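## Task

The rack's front face holds twelve drive blanks in three rows of four. Press each protruding blank inward until it bottoms out and clicks into place, but leave alone the blank in the middle row that is third counting from the right when facing the rack. The rack is loose on the table: tipping it beyond a slight amount is a failure, and it must finish in its original position.

## Robot and tools

Robot: two arms, left_arm and right_arm, each with a two-finger parallel gripper and a wrist camera. Bases (URDF roots, scene frame): left_arm at (-0.006, +0.301, 0) m, quat_wxyz (+1.000, 0, 0, -0.025); right_arm at (-0.007, -0.246, 0) m, quat_wxyz (+1.000, 0, 0, -0.020). A camera stand is fixed behind the arms.

Frames. Scene frame: origin at table-top height midway between the nominal bases, +z up, +x out over the table, left_arm on +y (arm names do not match image sides). Reported poses, velocities and targets use the scene frame. Offsets in commands use each arm's own Hand target axes. A gripper's fingers point along its +z; they open and close along its y. end_effector_position is the point between the pads, about 1 cm behind the tips. Printed pose can be off by a few centimetres, more at long reach.

execute_actions(actions, cameras): actions is a list of actions; each action is a list of up to 15 rows, one per 1/30 s step; a short action repeats its last row to fill 15 steps. Each row is 14 numbers in [-1, 1], one list covering both arms: left_arm dx, dy, dz, rx, ry, rz, opening, then right_arm the same seven. The six pose numbers are an offset from that arm's Hand target as it stood when the action began (every row counts from that same start, not the prior row); 1.0 = 0.6 m or 180 degrees; rx, ry, rz form one rotation vector. Repeating an offset in a new action moves further. Opening is absolute: +1 fully open (0.093 m), -1 closed. To re-command an arm's current Hand target send six zeros; note a 0 opening is itself a command, so resend the present opening. An empty actions list returns images plus extra fields (scene number etc.). cameras: names, ["all"], or []; an unknown name invalidates the call.

move(target, speed, blend, opening_speed, grip_force, blocking, cameras): target is one 14-number row (same layout and offset meaning as above, counted from the Hand targets) or a list of up to 15 such rows, all counted from the same starting Hand targets. Paths are straight; grippers turn the short way. speed: m/s, 0.002 to 2.9, default 0.25 (turns up to twice that in rad/s), one value or one per target. blend: corner rounding in m for lists; 0 stops at each target. opening_speed: at least 0.2 per second on the -1..+1 scale. grip_force: roughly 10 to 50 N per pad, per arm or shared; lower forces close slowly. blocking=false returns after about 0.5 s while motion continues. Paths stop after 10 s even if short. Moves do not avoid obstacles or the other arm; faster moves lag and overshoot more and strike harder; a target far beyond a contact presses harder. Avoid paths passing near an arm's own base. Result adds a move: line: done, off_target, moving, held or fault, plus limits (paced = pose clipped, held = steps withheld). Done means within 10 mm and 2 degrees at rest; it says nothing about contact.

wait(seconds 0 to 10): arms hold their last command; a running move continues. stop(): brakes a running move. zoom_image(camera, region [x0, y0, x1, y1], pixels, at most 504 by 504) enlarges part of the newest image of cam_head_left, cam_head_right, cam_left_wrist or cam_right_wrist. read_manual(section="licences") returns licence text only. finished_scene(scene) ends the current scene irreversibly; the goal must hold without the robot.

Result lines: end_effector_position (m) and end_effector_quat_wxyz; Hand target (last commanded pose after clipping, base for next offsets); Tool commands; grip_measured (+1 open, -1 closed; pads meet near -0.94, about +0.0208 per mm of held width; may read up to 0.02 high); Joint positions (last entry gripper opening in m); Joint velocities ("within noise" when settled); joint torques (include arm weight, offsets and noise; joints 1 to 3 wrap at ±28 N m); step readings of end_effector_position for action calls only. Orientation commands are clipped to within 40 degrees of the measured one each step. Grippers often settle short of the target; another command (even zeros) re-requests it, or send the remaining gap as an offset. Small moves can fail or drift sideways; check position and tilt after each move. A blocked arm keeps pushing until commanded back past the gripper.

Cameras: cam_head_left and cam_head_right (fixed, 896x504) and the two wrist cameras (896x504, posed from joint readings, may lag in motion). Calibration matrices are given in OpenCV form and may be slightly off.

Motor heat rises when holding loads, staying stretched out or pushing against something unreachable: MOTOR HOT at 75 °C, fold-up fault at 90 °C, arm collapse at 100 °C.

Avoid: tipping or shifting the loose rack (push blanks gently and straight, slowly near contact), pressing the skipped blank, hard impacts or pushes, contact or squeezing between the two arms or grippers, strain on camera cables, any object falling off the table, and arm fault stops.

Each tool is called after "Call:" as name(argument=value, ...) on one line, values as JSON.

## Session

Call:
execute_actions(actions=[])

Scene clock: 0.00 s.
left_arm: end_effector_position=(+0.3813, +0.3120, +0.0891) grip_measured=+1.000 end_effector_quat_wxyz=(+0.576, -0.057, +0.815, +0.028) | right_arm: end_effector_position=(+0.3657, -0.3151, +0.0875) grip_measured=+1.000 end_effector_quat_wxyz=(+0.564, +0.170, +0.805, -0.077)
Joint positions: left_arm=[0.015 1.557 0.354 0.858 -0.145 -0.073 0.093] | right_arm=[-0.031 1.521 0.343 0.805 0.254 0.17 0.093]
Joint velocities: within noise
Joint torques (N m): no reading
Heat: left arm: 24 °C; right arm: 24 °C.
Hand target: left_arm +0.3825, +0.3119, +0.0916; +0.578, -0.057, +0.813, +0.028 | right_arm +0.3698, -0.3154, +0.0969; +0.576, +0.170, +0.796, -0.075
Tool commands: left_gripper/opening=+1.0 right_gripper/opening=+1.0

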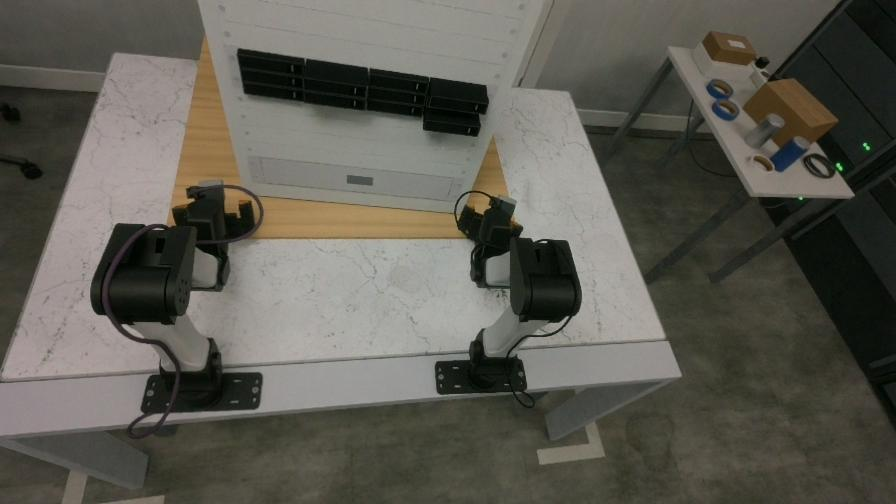

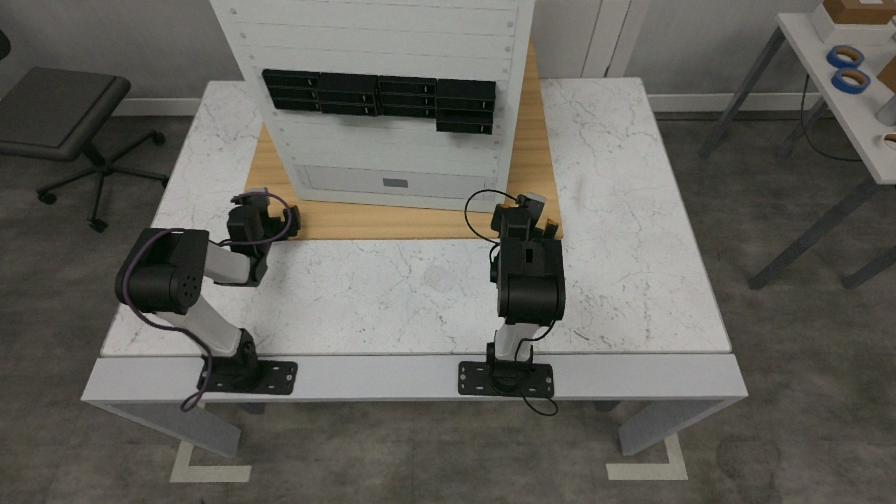

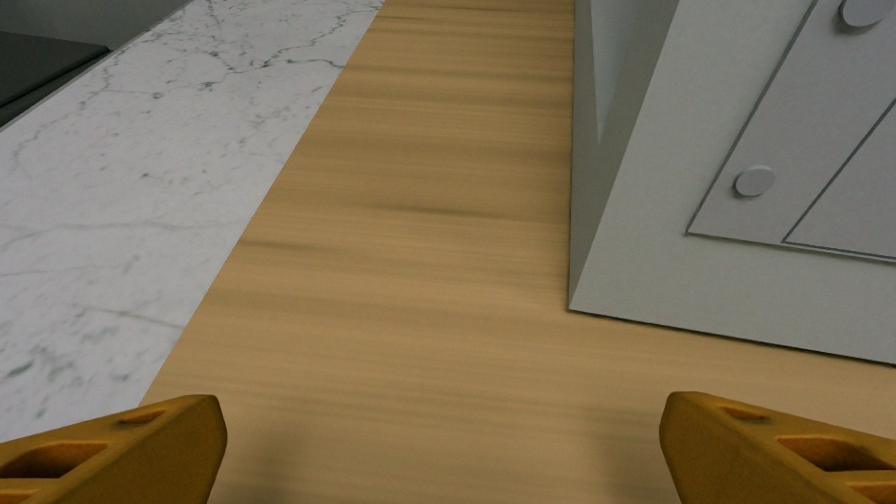

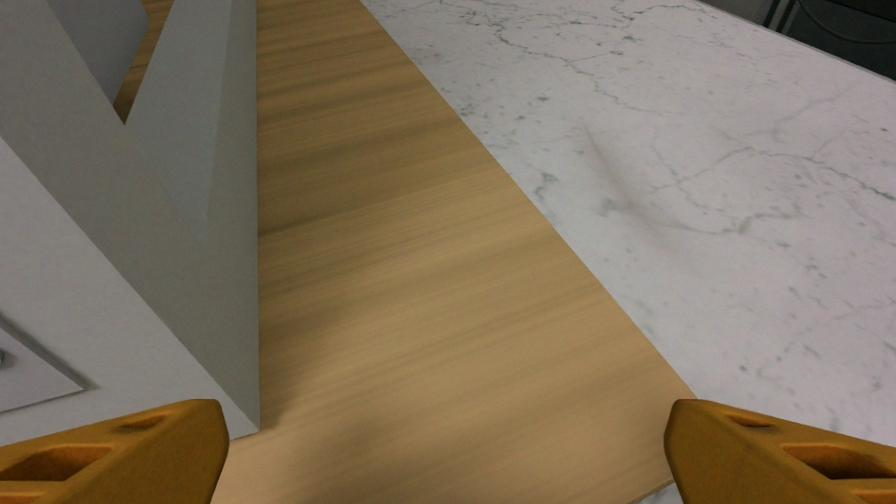

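Call:
zoom_image(camera="cam_head_left", region=[210, 20, 530, 200])

Call:
zoom_image(camera="cam_head_right", region=[240, 40, 530, 210])

Scaled by 1.575 from the camera's 896x504 image, which has a finer 1280x720 frame.

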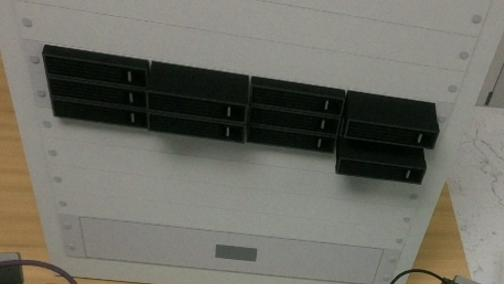

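Scaled by 1.738 from the camera's 896x504 image, which has a finer 1280x720 frame.

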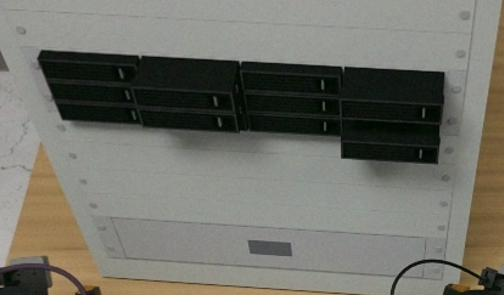

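Call:
move(target=[-0.4268, -0.2113, -0.3222, 0.0707, -0.1056, 0.0185, 1.0, -0.3852, 0.2050, -0.3888, -0.0793, -0.1018, -0.0380, 1.0], speed=0.2, cameras=["all"])

Scene clock: 51.13 s.
left_arm: end_effector_position=(+0.3010, +0.1814, +0.3915) grip_measured=+1.000 end_effector_quat_wxyz=(+0.703, +0.033, +0.709, -0.038) | right_arm: end_effector_position=(+0.2721, -0.1703, +0.3878) grip_measured=+1.000 end_effector_quat_wxyz=(+0.699, +0.034, +0.713, -0.039)
Joint positions: left_arm=[-0.584 0.909 0.957 -0.057 -0.533 -0.012 0.093] | right_arm=[0.735 0.798 0.924 -0.152 0.798 0.011 0.093]
Joint torques (N m): left_arm=[-0.69 -1.25 9.31 1.92 -0.17 0.11] | right_arm=[0.83 0.4 11.4 1.94 0.03 -0.09]
Heat: left arm: 29 °C; right arm: 29 °C.
Hand target: left_arm +0.3003, +0.1800, +0.3997; +0.706, +0.036, +0.706, -0.036 | right_arm +0.2704, -0.1699, +0.4001; +0.706, +0.036, +0.706, -0.036
Off the commanded pose: left_arm 0.008 m, 1 deg | right_arm 0.012 m, 1 deg.
move: off_target (right_arm)
camera_calibration:
cam_left_wrist: T_world_to_cam=[[-0.102721, -0.994688, 0.00666434, 0.209846], [-0.424046, 0.0377285, -0.904854, 0.514227], [0.899796, -0.0957734, -0.425669, -0.0050692], [0, 0, 0, 1]] pos_world=[0.244173, 0.188844, 0.461745]
cam_right_wrist: T_world_to_cam=[[-0.123944, -0.992289, 0.000949478, -0.135766], [-0.430071, 0.0528567, -0.901246, 0.514773], [0.894246, -0.112113, -0.433306, -0.0118787], [0, 0, 0, 1]] pos_world=[0.215184, -0.16326, 0.458919]

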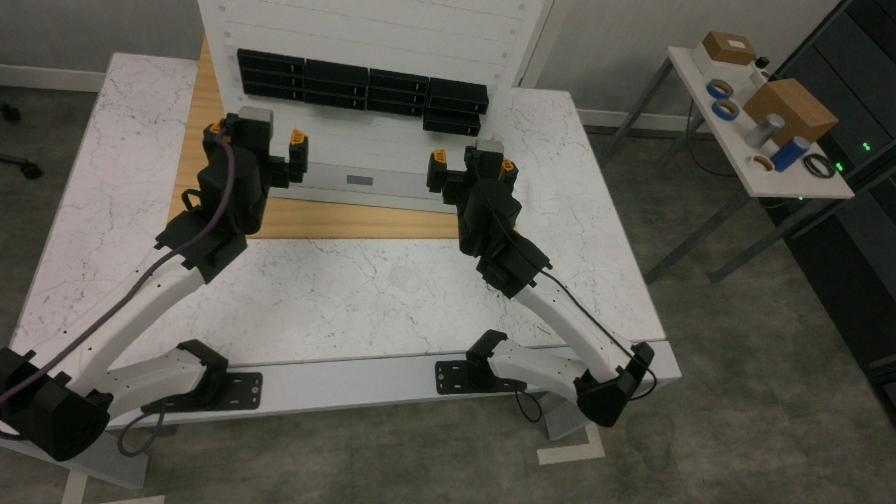

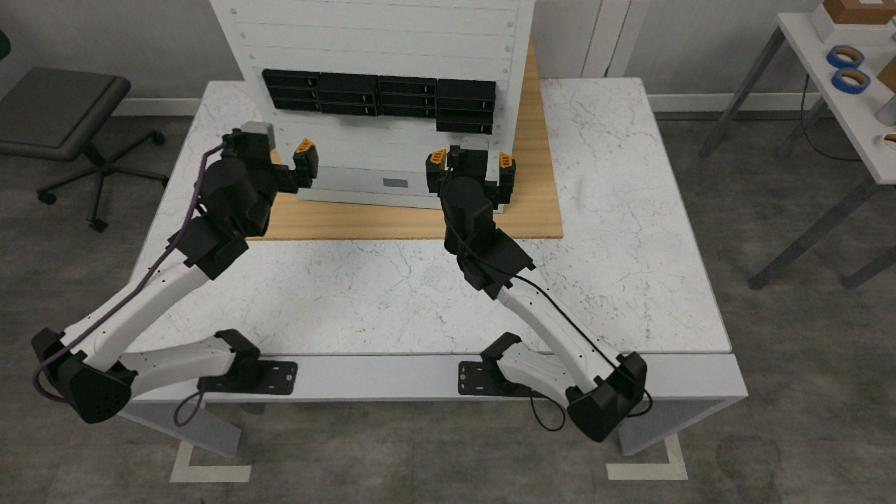

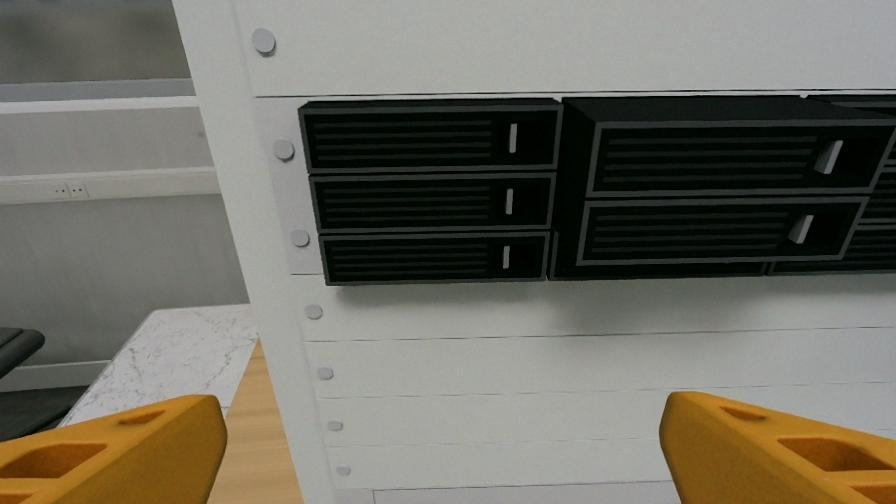

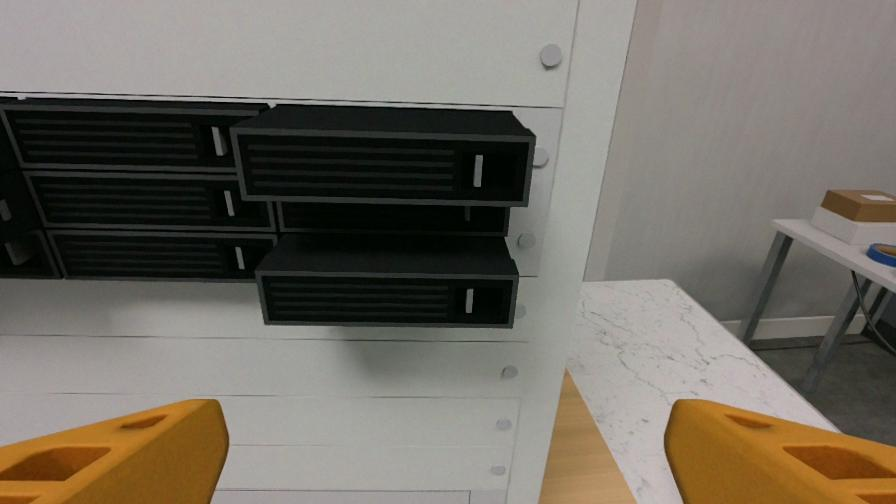

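Call:
zoom_image(camera="cam_left_wrist", region=[250, 70, 600, 300])

Call:
zoom_image(camera="cam_left_wrist", region=[540, 70, 896, 300])

Call:
zoom_image(camera="cam_right_wrist", region=[0, 70, 300, 300])

Call:
zoom_image(camera="cam_right_wrist", region=[220, 70, 580, 340])

Scaled by 1.440 from the camera's 896x504 image, which has a finer 1280x720 frame.

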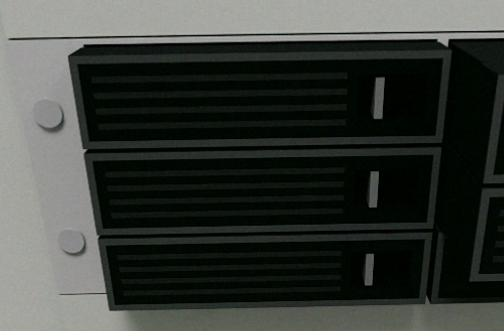

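Scaled by 1.416 from the camera's 896x504 image, which has a finer 1280x720 frame.

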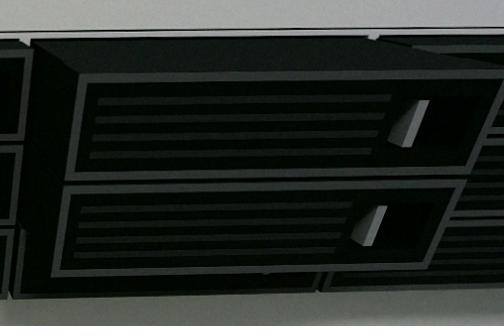

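Scaled by 1.680 from the camera's 896x504 image, which has a finer 1280x720 frame.

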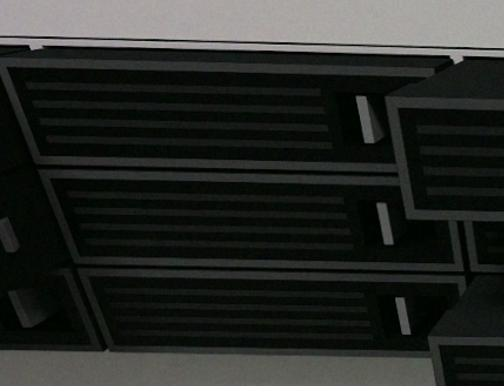

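Scaled by 1.400 from the camera's 896x504 image, which has a finer 1280x720 frame.

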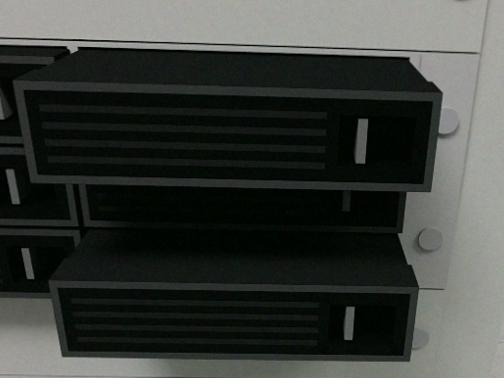

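Call:
move(target=[0.0295, -0.1828, 0.0960, 0, 0, -0.5, 1.0, -0.0440, 0.0335, 0.1012, 0, 0, 0, -1.0], speed=0.15, cameras=["all"])

Scene clock: 132.97 s.
left_arm: end_effector_position=(+0.3457, +0.0693, +0.3703) grip_measured=+1.000 end_effector_quat_wxyz=(+0.476, -0.470, +0.537, -0.513) | right_arm: end_effector_position=(+0.3313, -0.1542, +0.4061) grip_measured=-0.986 end_effector_quat_wxyz=(+0.690, +0.028, +0.722, -0.044)
Joint positions: left_arm=[-0.81 1.329 1.111 0.191 -0.756 -1.559 0.093] | right_arm=[0.607 1.048 1.111 -0.119 0.668 0.01 0]
Joint torques (N m): left_arm=[-0.77 -4.77 10.02 1.98 -0.26 -0.07] | right_arm=[-0.84 -1.42 12.36 2.29 -0.13 -0.07]
Heat: left arm: 36 °C; right arm: 33 °C.
Hand target: left_arm +0.3466, +0.0650, +0.3819; +0.474, -0.474, +0.525, -0.525 | right_arm +0.3329, -0.1561, +0.4264; +0.706, +0.036, +0.706, -0.037
Off the commanded pose: left_arm 0.012 m, 2 deg | right_arm 0.020 m, 3 deg.
move: off_target (left_arm, right_arm)
camera_calibration:
cam_left_wrist: T_world_to_cam=[[0.0139876, -0.0327734, 0.999365, -0.371616], [-0.511548, -0.858998, -0.0210103, 0.283264], [0.859141, -0.51093, -0.0287805, -0.169112], [0, 0, 0, 1]] pos_world=[0.295393, 0.144739, 0.372464]
cam_right_wrist: T_world_to_cam=[[-0.121482, -0.992426, 0.0182341, -0.120318], [-0.454362, 0.0392669, -0.889951, 0.557177], [0.882495, -0.116398, -0.455691, -0.042753], [0, 0, 0, 1]] pos_world=[0.276273, -0.146262, 0.478573]

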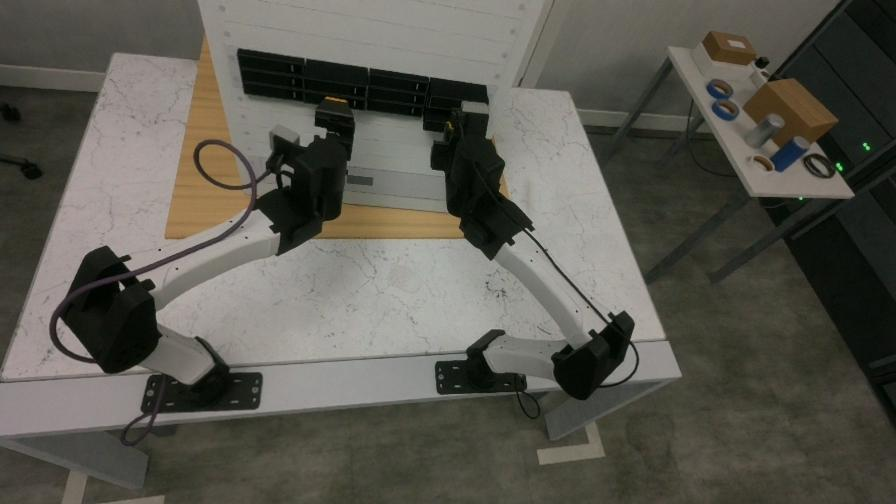

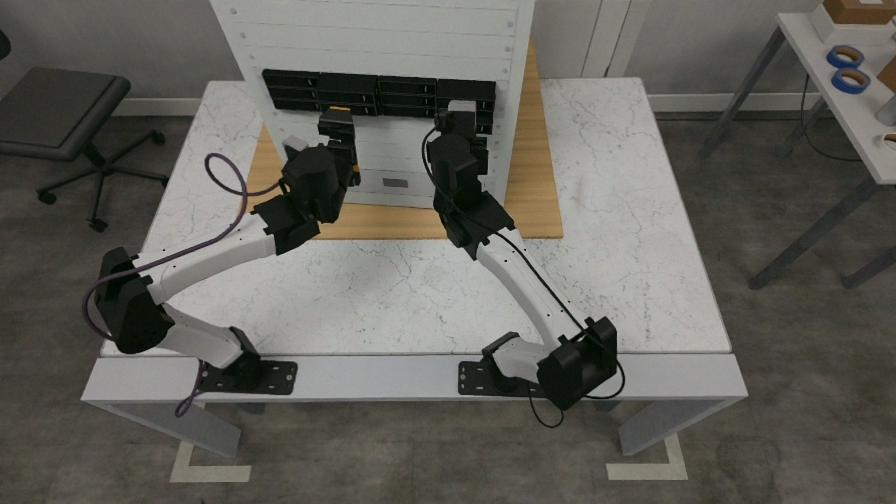

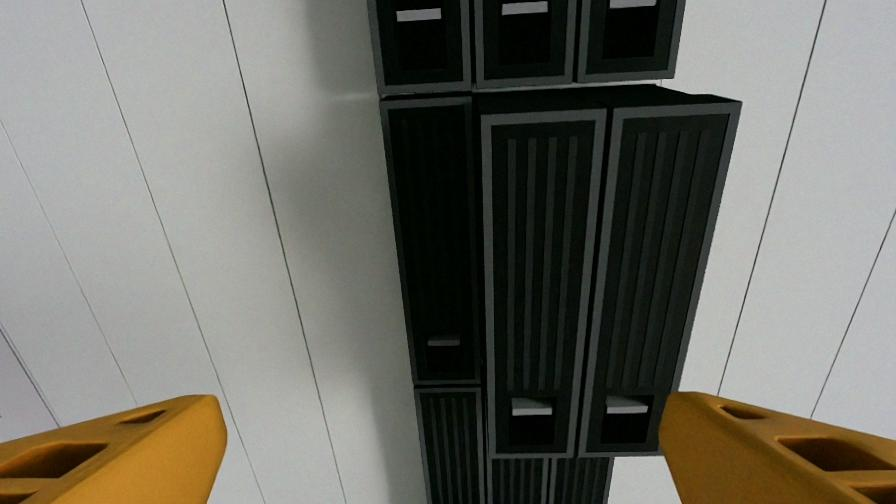

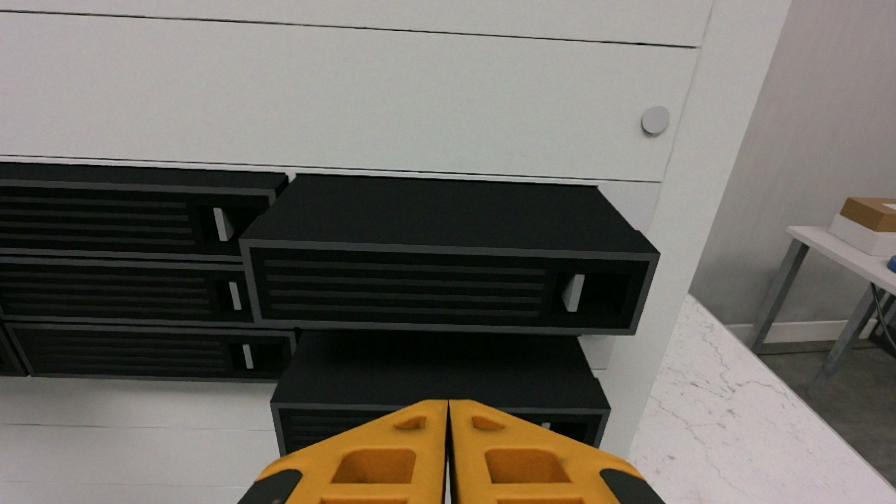

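Call:
move(target=[-0.0113, 0, 0.0335, 0.006, 0, 0, 1.0, -0.0187, 0.0008, 0.0335, 0, -0.0139, 0, -1.0], speed=0.06, cameras=["cam_left_wrist", "cam_right_wrist"])

Scene clock: 168.53 s.
left_arm: end_effector_position=(+0.3624, +0.0709, +0.3708) grip_measured=+1.000 end_effector_quat_wxyz=(+0.476, -0.470, +0.528, -0.523) | right_arm: end_effector_position=(+0.3513, -0.1559, +0.4172) grip_measured=-0.986 end_effector_quat_wxyz=(+0.705, +0.029, +0.707, -0.043)
Joint positions: left_arm=[-0.763 1.367 1.123 0.243 -0.708 -1.56 0.093] | right_arm=[0.552 1.107 1.14 -0.035 0.613 -0.02 0]
Joint torques (N m): left_arm=[0.62 -5.01 10.13 1.98 -0.04 0.08] | right_arm=[-0.81 -1.85 12.42 2.27 -0.15 -0.08]
Heat: left arm: 43 °C; right arm: 38 °C.
Hand target: left_arm +0.3673, +0.0698, +0.3819; +0.478, -0.470, +0.520, -0.530 | right_arm +0.3529, -0.1577, +0.4376; +0.721, +0.036, +0.691, -0.037
Off the commanded pose: left_arm 0.012 m, 1 deg | right_arm 0.021 m, 3 deg.
move: off_target (left_arm, right_arm)
camera_calibration:
cam_left_wrist: T_world_to_cam=[[-0.00254445, -0.0126335, 0.999917, -0.367936], [-0.511514, -0.859189, -0.0121571, 0.29001], [0.859271, -0.511502, -0.00427604, -0.191782], [0, 0, 0, 1]] pos_world=[0.312201, 0.146429, 0.370611]
cam_right_wrist: T_world_to_cam=[[-0.121848, -0.992454, 0.0137071, -0.117689], [-0.416308, 0.0385659, -0.908405, 0.570532], [0.901022, -0.116394, -0.417866, -0.077819], [0, 0, 0, 1]] pos_world=[0.293293, -0.147862, 0.48737]
Images, in order (width x height): cam_left_wrist 896x504, cam_right_wrist 896x504.

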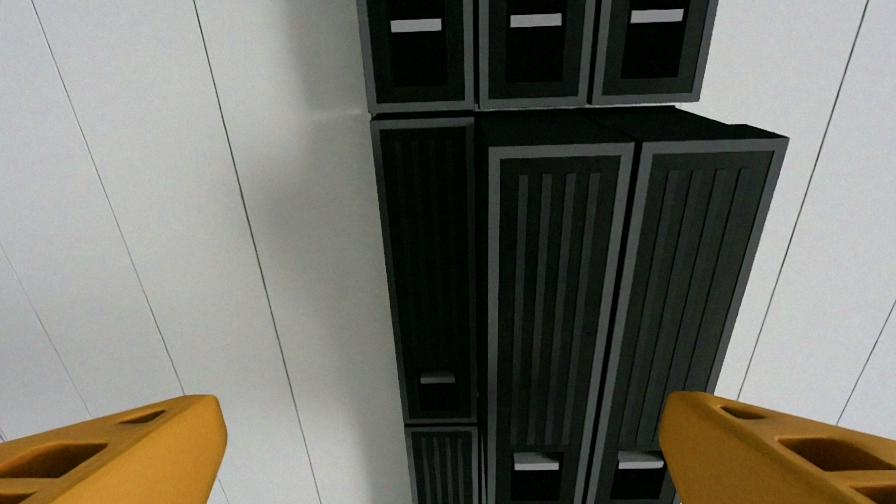

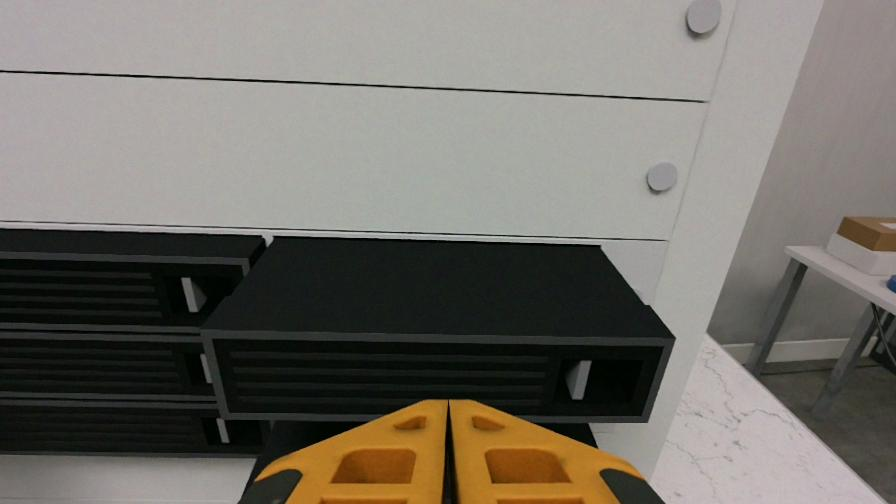

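Call:
move(target=[-0.004, 0, 0.0333, 0, 0, 0, 1.0, 0, 0, 0, 0, 0, 0, -1.0], speed=0.04, cameras=["cam_left_wrist"])

Scene clock: 195.93 s.
left_arm: end_effector_position=(+0.3820, +0.0709, +0.3713) grip_measured=+1.000 end_effector_quat_wxyz=(+0.476, -0.470, +0.529, -0.522) | right_arm: end_effector_position=(+0.3513, -0.1558, +0.4173) grip_measured=-0.986 end_effector_quat_wxyz=(+0.705, +0.029, +0.707, -0.043)
Joint positions: left_arm=[-0.716 1.42 1.168 0.25 -0.661 -1.56 0.093] | right_arm=[0.552 1.107 1.14 -0.035 0.613 -0.02 0]
Joint torques (N m): left_arm=[0.81 -5.56 10.09 2 -0.06 0.08] | right_arm=[-0.83 -1.87 12.42 2.31 -0.15 -0.07]
Heat: left arm: 45 °C; right arm: 40 °C.
Hand target: left_arm +0.3873, +0.0701, +0.3822; +0.478, -0.470, +0.520, -0.530 | right_arm +0.3529, -0.1576, +0.4377; +0.721, +0.036, +0.691, -0.037
Off the commanded pose: left_arm 0.012 m, 1 deg | right_arm 0.020 m, 3 deg.
move: off_target (left_arm, right_arm)
camera_calibration:
cam_left_wrist: T_world_to_cam=[[-0.0020042, -0.0130821, 0.999912, -0.368497], [-0.511903, -0.858956, -0.012264, 0.300176], [0.859041, -0.511882, -0.00497524, -0.20823], [0, 0, 0, 1]] pos_world=[0.3318, 0.146428, 0.37111]
Images, in order (width x height): cam_left_wrist 896x504.

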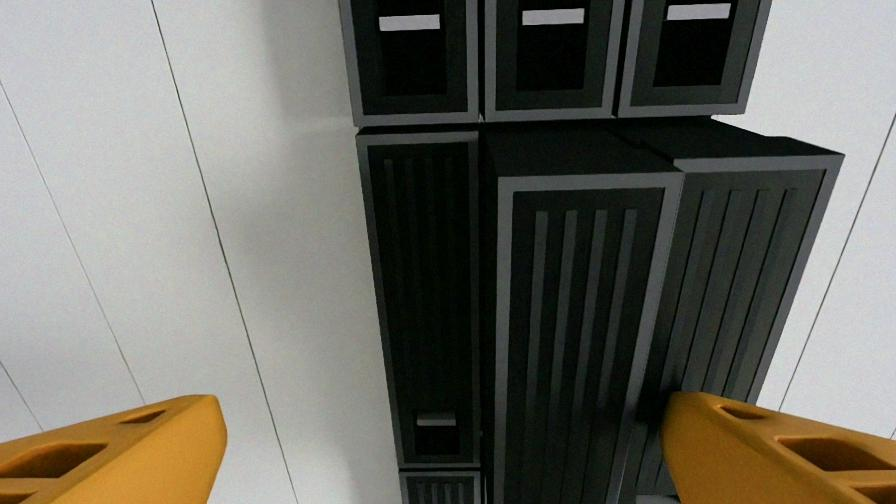

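Call:
move(target=[-0.003, 0, 0.0233, 0, 0, 0, 1.0, 0, 0, 0, 0, 0, 0, -1.0], speed=0.04, cameras=["cam_left_wrist"])

Scene clock: 199.47 s.
left_arm: end_effector_position=(+0.3954, +0.0704, +0.3720) grip_measured=+1.000 end_effector_quat_wxyz=(+0.475, -0.470, +0.529, -0.523) | right_arm: end_effector_position=(+0.3513, -0.1558, +0.4173) grip_measured=-0.986 end_effector_quat_wxyz=(+0.705, +0.029, +0.707, -0.043)
Joint positions: left_arm=[-0.687 1.458 1.203 0.253 -0.629 -1.56 0.093] | right_arm=[0.552 1.107 1.14 -0.035 0.613 -0.02 0]
Joint torques (N m): left_arm=[0.83 -6 10.19 2.02 -0.05 0.05] | right_arm=[-0.81 -1.81 12.46 2.31 -0.16 -0.08]
Heat: left arm: 45 °C; right arm: 40 °C.
Hand target: left_arm +0.4014, +0.0704, +0.3826; +0.478, -0.470, +0.520, -0.530 | right_arm +0.3529, -0.1576, +0.4377; +0.721, +0.036, +0.691, -0.037
Off the commanded pose: left_arm 0.012 m, 1 deg | right_arm 0.020 m, 3 deg.
move: off_target (left_arm, right_arm)
camera_calibration:
cam_left_wrist: T_world_to_cam=[[-0.0025319, -0.0125412, 0.999918, -0.369075], [-0.514209, -0.85758, -0.012058, 0.307316], [0.857661, -0.514198, -0.00427748, -0.219561], [0, 0, 0, 1]] pos_world=[0.345399, 0.146021, 0.371811]
Images, in order (width x height): cam_left_wrist 896x504.

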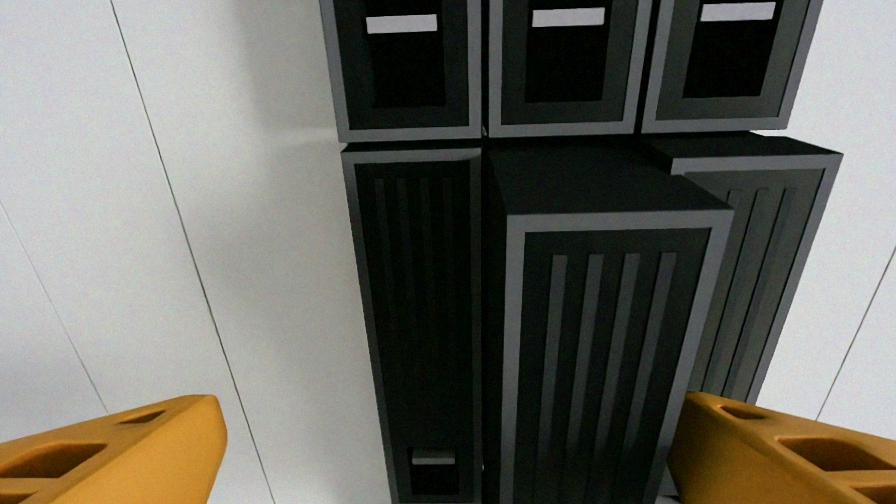

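Call:
move(target=[-0.002, 0, 0.015, 0, 0, 0, 1.0, 0, 0, 0, 0, 0, 0, -1.0], speed=0.04, cameras=["cam_left_wrist"])

Scene clock: 207.47 s.
left_arm: end_effector_position=(+0.4033, +0.0703, +0.3725) grip_measured=+1.000 end_effector_quat_wxyz=(+0.475, -0.469, +0.529, -0.524) | right_arm: end_effector_position=(+0.3513, -0.1558, +0.4173) grip_measured=-0.986 end_effector_quat_wxyz=(+0.705, +0.029, +0.707, -0.043)
Joint positions: left_arm=[-0.67 1.48 1.225 0.254 -0.612 -1.56 0.093] | right_arm=[0.552 1.107 1.14 -0.035 0.613 -0.02 0]
Joint torques (N m): left_arm=[1.2 -5.97 10.36 2.06 -0.03 0.06] | right_arm=[-0.83 -1.84 12.46 2.31 -0.15 -0.07]
Heat: left arm: 45 °C; right arm: 40 °C.
Hand target: left_arm +0.4105, +0.0708, +0.3827; +0.478, -0.470, +0.520, -0.530 | right_arm +0.3529, -0.1576, +0.4377; +0.721, +0.036, +0.691, -0.037
Off the commanded pose: left_arm 0.012 m, 1 deg | right_arm 0.020 m, 3 deg.
move: off_target (left_arm, right_arm)
camera_calibration:
cam_left_wrist: T_world_to_cam=[[-0.00282891, -0.0122436, 0.999921, -0.369396], [-0.514824, -0.857212, -0.0119527, 0.311471], [0.857291, -0.514818, -0.00387835, -0.2264], [0, 0, 0, 1]] pos_world=[0.353399, 0.145919, 0.372212]
Images, in order (width x height): cam_left_wrist 896x504.

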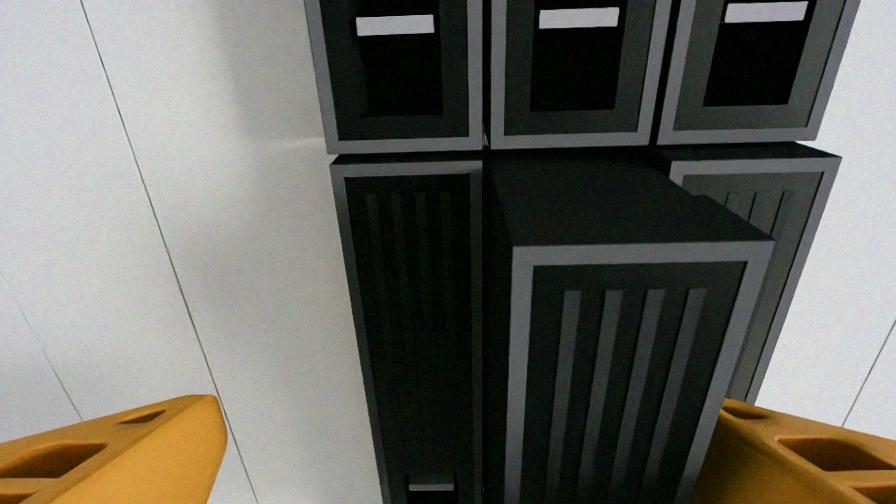

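Call:
move(target=[-0.001, 0, 0.0083, 0, 0, 0, 1.0, 0, 0, 0, 0, 0, 0, -1.0], speed=0.03, cameras=["cam_left_wrist"])

Scene clock: 215.40 s.
left_arm: end_effector_position=(+0.4083, +0.0698, +0.3728) grip_measured=+1.000 end_effector_quat_wxyz=(+0.474, -0.469, +0.530, -0.524) | right_arm: end_effector_position=(+0.3513, -0.1558, +0.4173) grip_measured=-0.986 end_effector_quat_wxyz=(+0.705, +0.029, +0.707, -0.043)
Joint positions: left_arm=[-0.661 1.495 1.239 0.254 -0.6 -1.56 0.093] | right_arm=[0.552 1.107 1.14 -0.035 0.613 -0.02 0]
Joint torques (N m): left_arm=[1.13 -6.23 10.19 2.05 -0.04 0.06] | right_arm=[-0.83 -1.85 12.44 2.3 -0.15 -0.07]
Heat: left arm: 45 °C; right arm: 41 °C.
Hand target: left_arm +0.4155, +0.0709, +0.3829; +0.478, -0.470, +0.520, -0.530 | right_arm +0.3529, -0.1576, +0.4376; +0.721, +0.036, +0.691, -0.037
Off the commanded pose: left_arm 0.012 m, 1 deg | right_arm 0.020 m, 3 deg.
move: off_target (left_arm, right_arm)
camera_calibration:
cam_left_wrist: T_world_to_cam=[[-0.00285676, -0.0122374, 0.999921, -0.369677], [-0.516749, -0.856053, -0.011953, 0.31436], [0.856132, -0.516743, -0.00387812, -0.230232], [0, 0, 0, 1]] pos_world=[0.358498, 0.145614, 0.372512]
Images, in order (width x height): cam_left_wrist 896x504.

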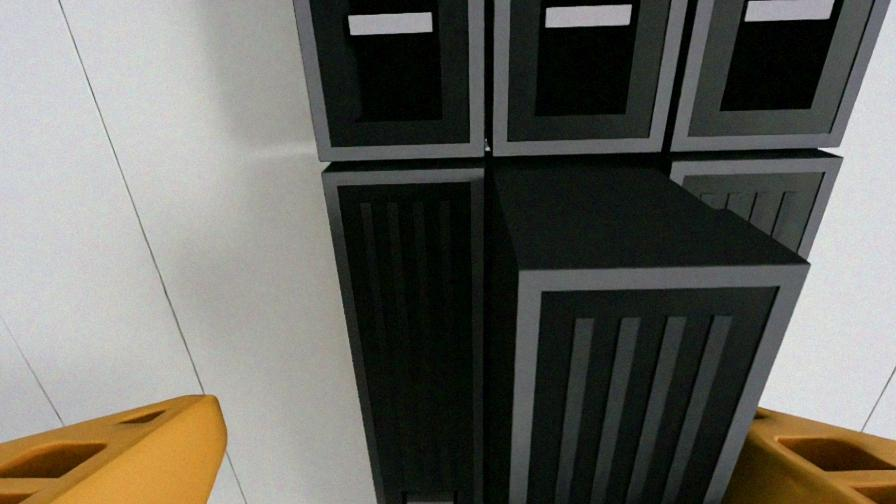

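Call:
zoom_image(camera="cam_left_wrist", region=[600, 80, 896, 250])

Scaled by 1.703 from the camera's 896x504 image, which has a finer 1280x720 frame.

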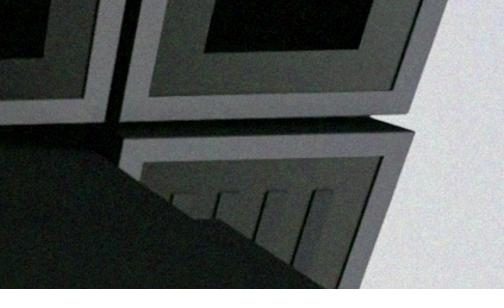

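Call:
move(target=[-0.001, 0, 0.005, 0, 0, 0, 1.0, 0, 0, 0, 0, 0, 0, -1.0], speed=0.03, cameras=["cam_left_wrist"])

Call:
zoom_image(camera="cam_left_wrist", region=[600, 80, 896, 250])

Scene clock: 224.90 s.
left_arm: end_effector_position=(+0.4105, +0.0694, +0.3728) grip_measured=+1.000 end_effector_quat_wxyz=(+0.474, -0.468, +0.530, -0.525) | right_arm: end_effector_position=(+0.3513, -0.1558, +0.4173) grip_measured=-0.986 end_effector_quat_wxyz=(+0.705, +0.029, +0.707, -0.043)
Joint positions: left_arm=[-0.656 1.501 1.245 0.255 -0.592 -1.56 0.093] | right_arm=[0.552 1.107 1.14 -0.035 0.613 -0.02 0]
Joint torques (N m): left_arm=[1.48 -6.2 10.51 2.02 -0.01 0.05] | right_arm=[-0.81 -1.85 12.44 2.31 -0.15 -0.08]
Heat: left arm: 45 °C; right arm: 41 °C.
Hand target: left_arm +0.4185, +0.0711, +0.3829; +0.478, -0.470, +0.520, -0.530 | right_arm +0.3529, -0.1576, +0.4376; +0.721, +0.036, +0.691, -0.037
Off the commanded pose: left_arm 0.013 m, 1 deg | right_arm 0.020 m, 3 deg.
move: off_target (left_arm, right_arm)
camera_calibration:
cam_left_wrist: T_world_to_cam=[[-0.00288939, -0.0122295, 0.999921, -0.369763], [-0.519053, -0.854659, -0.0119528, 0.315967], [0.854737, -0.519046, -0.00387832, -0.231605], [0, 0, 0, 1]] pos_world=[0.360897, 0.145308, 0.372612]
Images, in order (width x height): cam_left_wrist 896x504.

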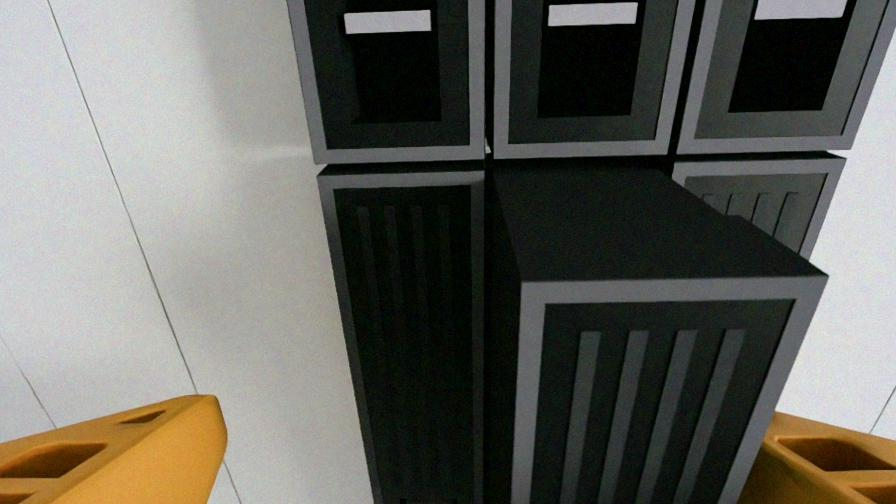

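Scaled by 1.703 from the camera's 896x504 image, which has a finer 1280x720 frame.

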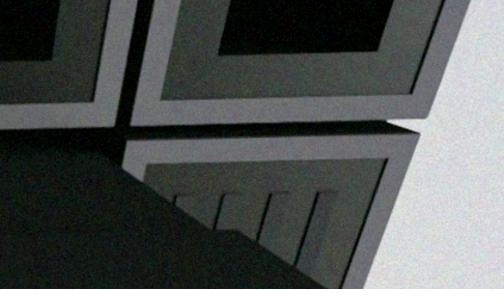

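Call:
move(target=[-0.001, 0, 0.005, 0, 0, 0, 1.0, 0, 0, 0, 0, 0, 0, -1.0], speed=0.03, cameras=["cam_left_wrist"])

Call:
zoom_image(camera="cam_left_wrist", region=[600, 80, 896, 250])

Scene clock: 232.77 s.
left_arm: end_effector_position=(+0.4106, +0.0695, +0.3728) grip_measured=+1.000 end_effector_quat_wxyz=(+0.473, -0.468, +0.530, -0.525) | right_arm: end_effector_position=(+0.3513, -0.1558, +0.4173) grip_measured=-0.986 end_effector_quat_wxyz=(+0.705, +0.029, +0.707, -0.043)
Joint positions: left_arm=[-0.655 1.501 1.245 0.255 -0.591 -1.56 0.093] | right_arm=[0.552 1.107 1.14 -0.035 0.613 -0.02 0]
Joint torques (N m): left_arm=[1.85 -5.34 10.95 2.07 -0.03 0.03] | right_arm=[-0.84 -1.87 12.45 2.3 -0.16 -0.07]
Heat: left arm: 46 °C; right arm: 42 °C.
Hand target: left_arm +0.4216, +0.0715, +0.3830; +0.478, -0.470, +0.520, -0.530 | right_arm +0.3529, -0.1576, +0.4376; +0.721, +0.036, +0.691, -0.037
Off the commanded pose: left_arm 0.015 m, 1 deg | right_arm 0.020 m, 3 deg.
move: off_target (left_arm, right_arm)
camera_calibration:
cam_left_wrist: T_world_to_cam=[[-0.00289396, -0.0122285, 0.999921, -0.36976], [-0.519361, -0.854472, -0.0119529, 0.31624], [0.85455, -0.519354, -0.00387822, -0.231612], [0, 0, 0, 1]] pos_world=[0.361097, 0.145407, 0.372612]
Images, in order (width x height): cam_left_wrist 896x504.

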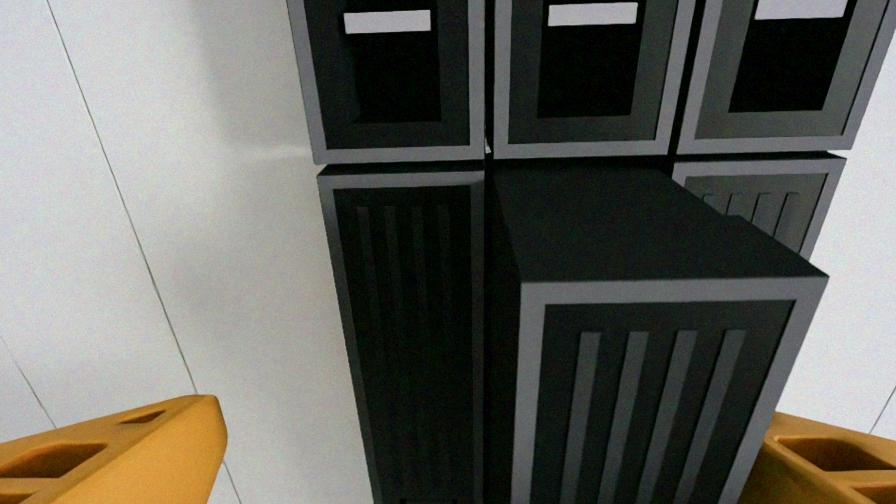

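Scaled by 1.703 from the camera's 896x504 image, which has a finer 1280x720 frame.

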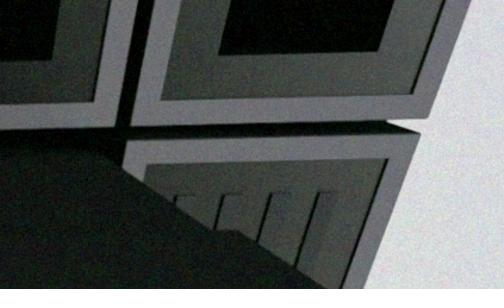

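Call:
move(target=[0, 0, -0.0667, 0, 0, 0, 1.0, 0, 0, 0, 0, 0, 0, -1.0], speed=0.08, cameras=["all"])

Call:
zoom_image(camera="cam_left_wrist", region=[400, 0, 896, 300])

Scene clock: 239.00 s.
left_arm: end_effector_position=(+0.3873, +0.0726, +0.3839) grip_measured=+1.000 end_effector_quat_wxyz=(+0.476, -0.469, +0.519, -0.533) | right_arm: end_effector_position=(+0.3513, -0.1558, +0.4173) grip_measured=-0.986 end_effector_quat_wxyz=(+0.705, +0.029, +0.707, -0.043)
Joint positions: left_arm=[-0.7 1.43 1.203 0.255 -0.644 -1.56 0.093] | right_arm=[0.552 1.107 1.14 -0.035 0.613 -0.02 0]
Joint torques (N m): left_arm=[-0.51 -9.39 5.61 1.93 -0.2 0.06] | right_arm=[-0.83 -1.87 12.44 2.31 -0.15 -0.07]
Heat: left arm: 46 °C; right arm: 42 °C.
Hand target: left_arm +0.3818, +0.0756, +0.3822; +0.478, -0.470, +0.520, -0.530 | right_arm +0.3529, -0.1576, +0.4376; +0.721, +0.036, +0.691, -0.037
Off the commanded pose: left_arm 0.006 m, 0 deg | right_arm 0.020 m, 3 deg.
move: off_target (right_arm)
camera_calibration:
cam_left_wrist: T_world_to_cam=[[-0.0234336, 0.00691686, 0.999701, -0.37418], [-0.51237, -0.858743, -0.00606871, 0.302233], [0.858445, -0.512359, 0.0236675, -0.222523], [0, 0, 0, 1]] pos_world=[0.33711, 0.148117, 0.381169]
cam_right_wrist: T_world_to_cam=[[-0.121048, -0.992555, 0.0135128, -0.117842], [-0.416034, 0.0383688, -0.908539, 0.570489], [0.901256, -0.115598, -0.417581, -0.0779091], [0, 0, 0, 1]] pos_world=[0.293294, -0.14786, 0.48737]

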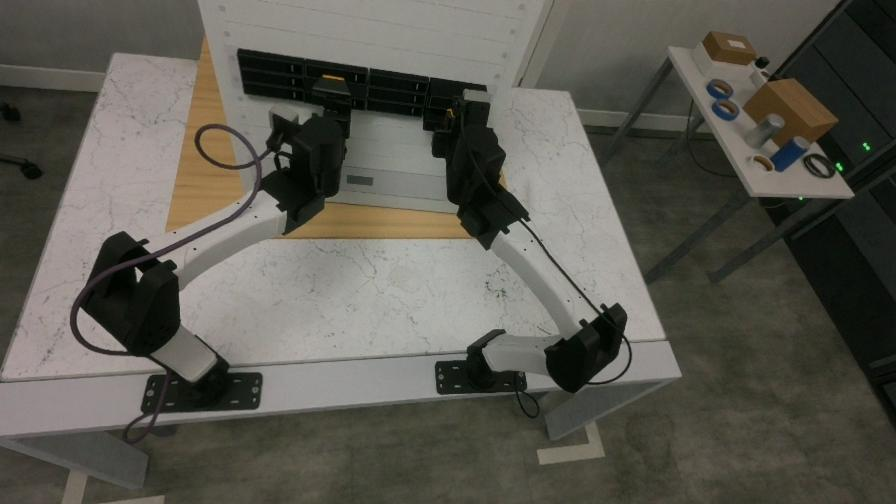

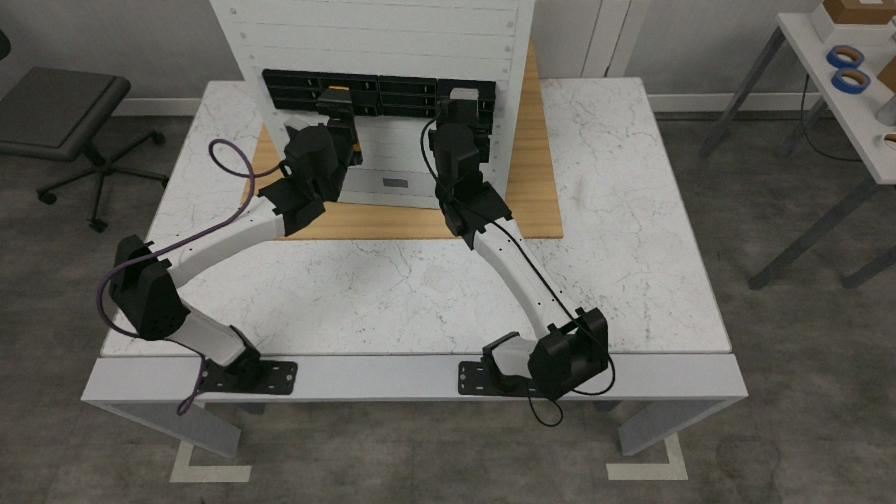

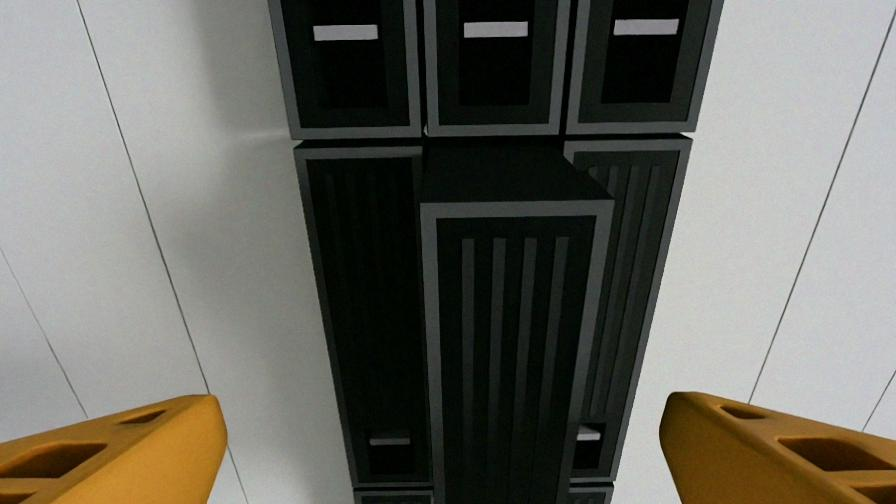

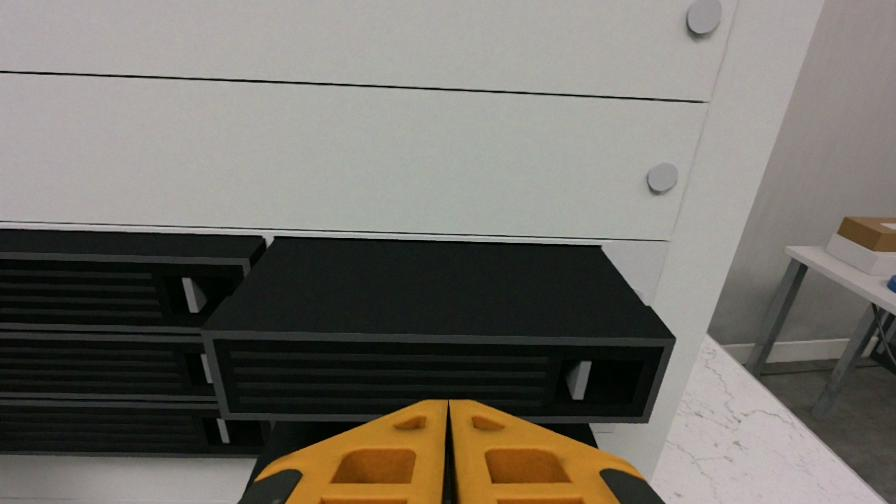

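Scaled by 1.016 from the camera's 896x504 image, which has a finer 1280x720 frame.

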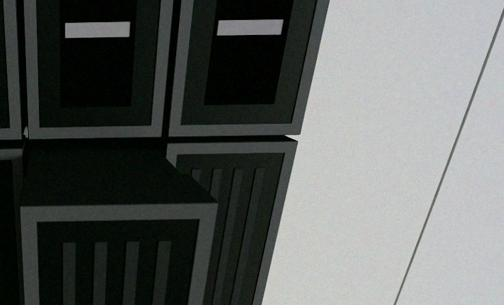

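Call:
zoom_image(camera="cam_left_wrist", region=[540, 90, 720, 190])

Scaled by 2.800 from the camera's 896x504 image, which has a finer 1280x720 frame.

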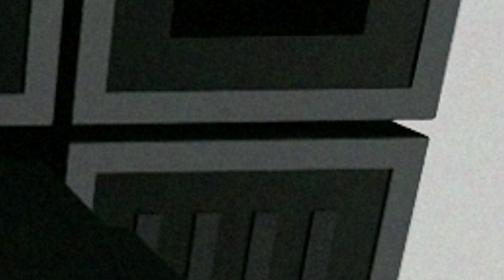

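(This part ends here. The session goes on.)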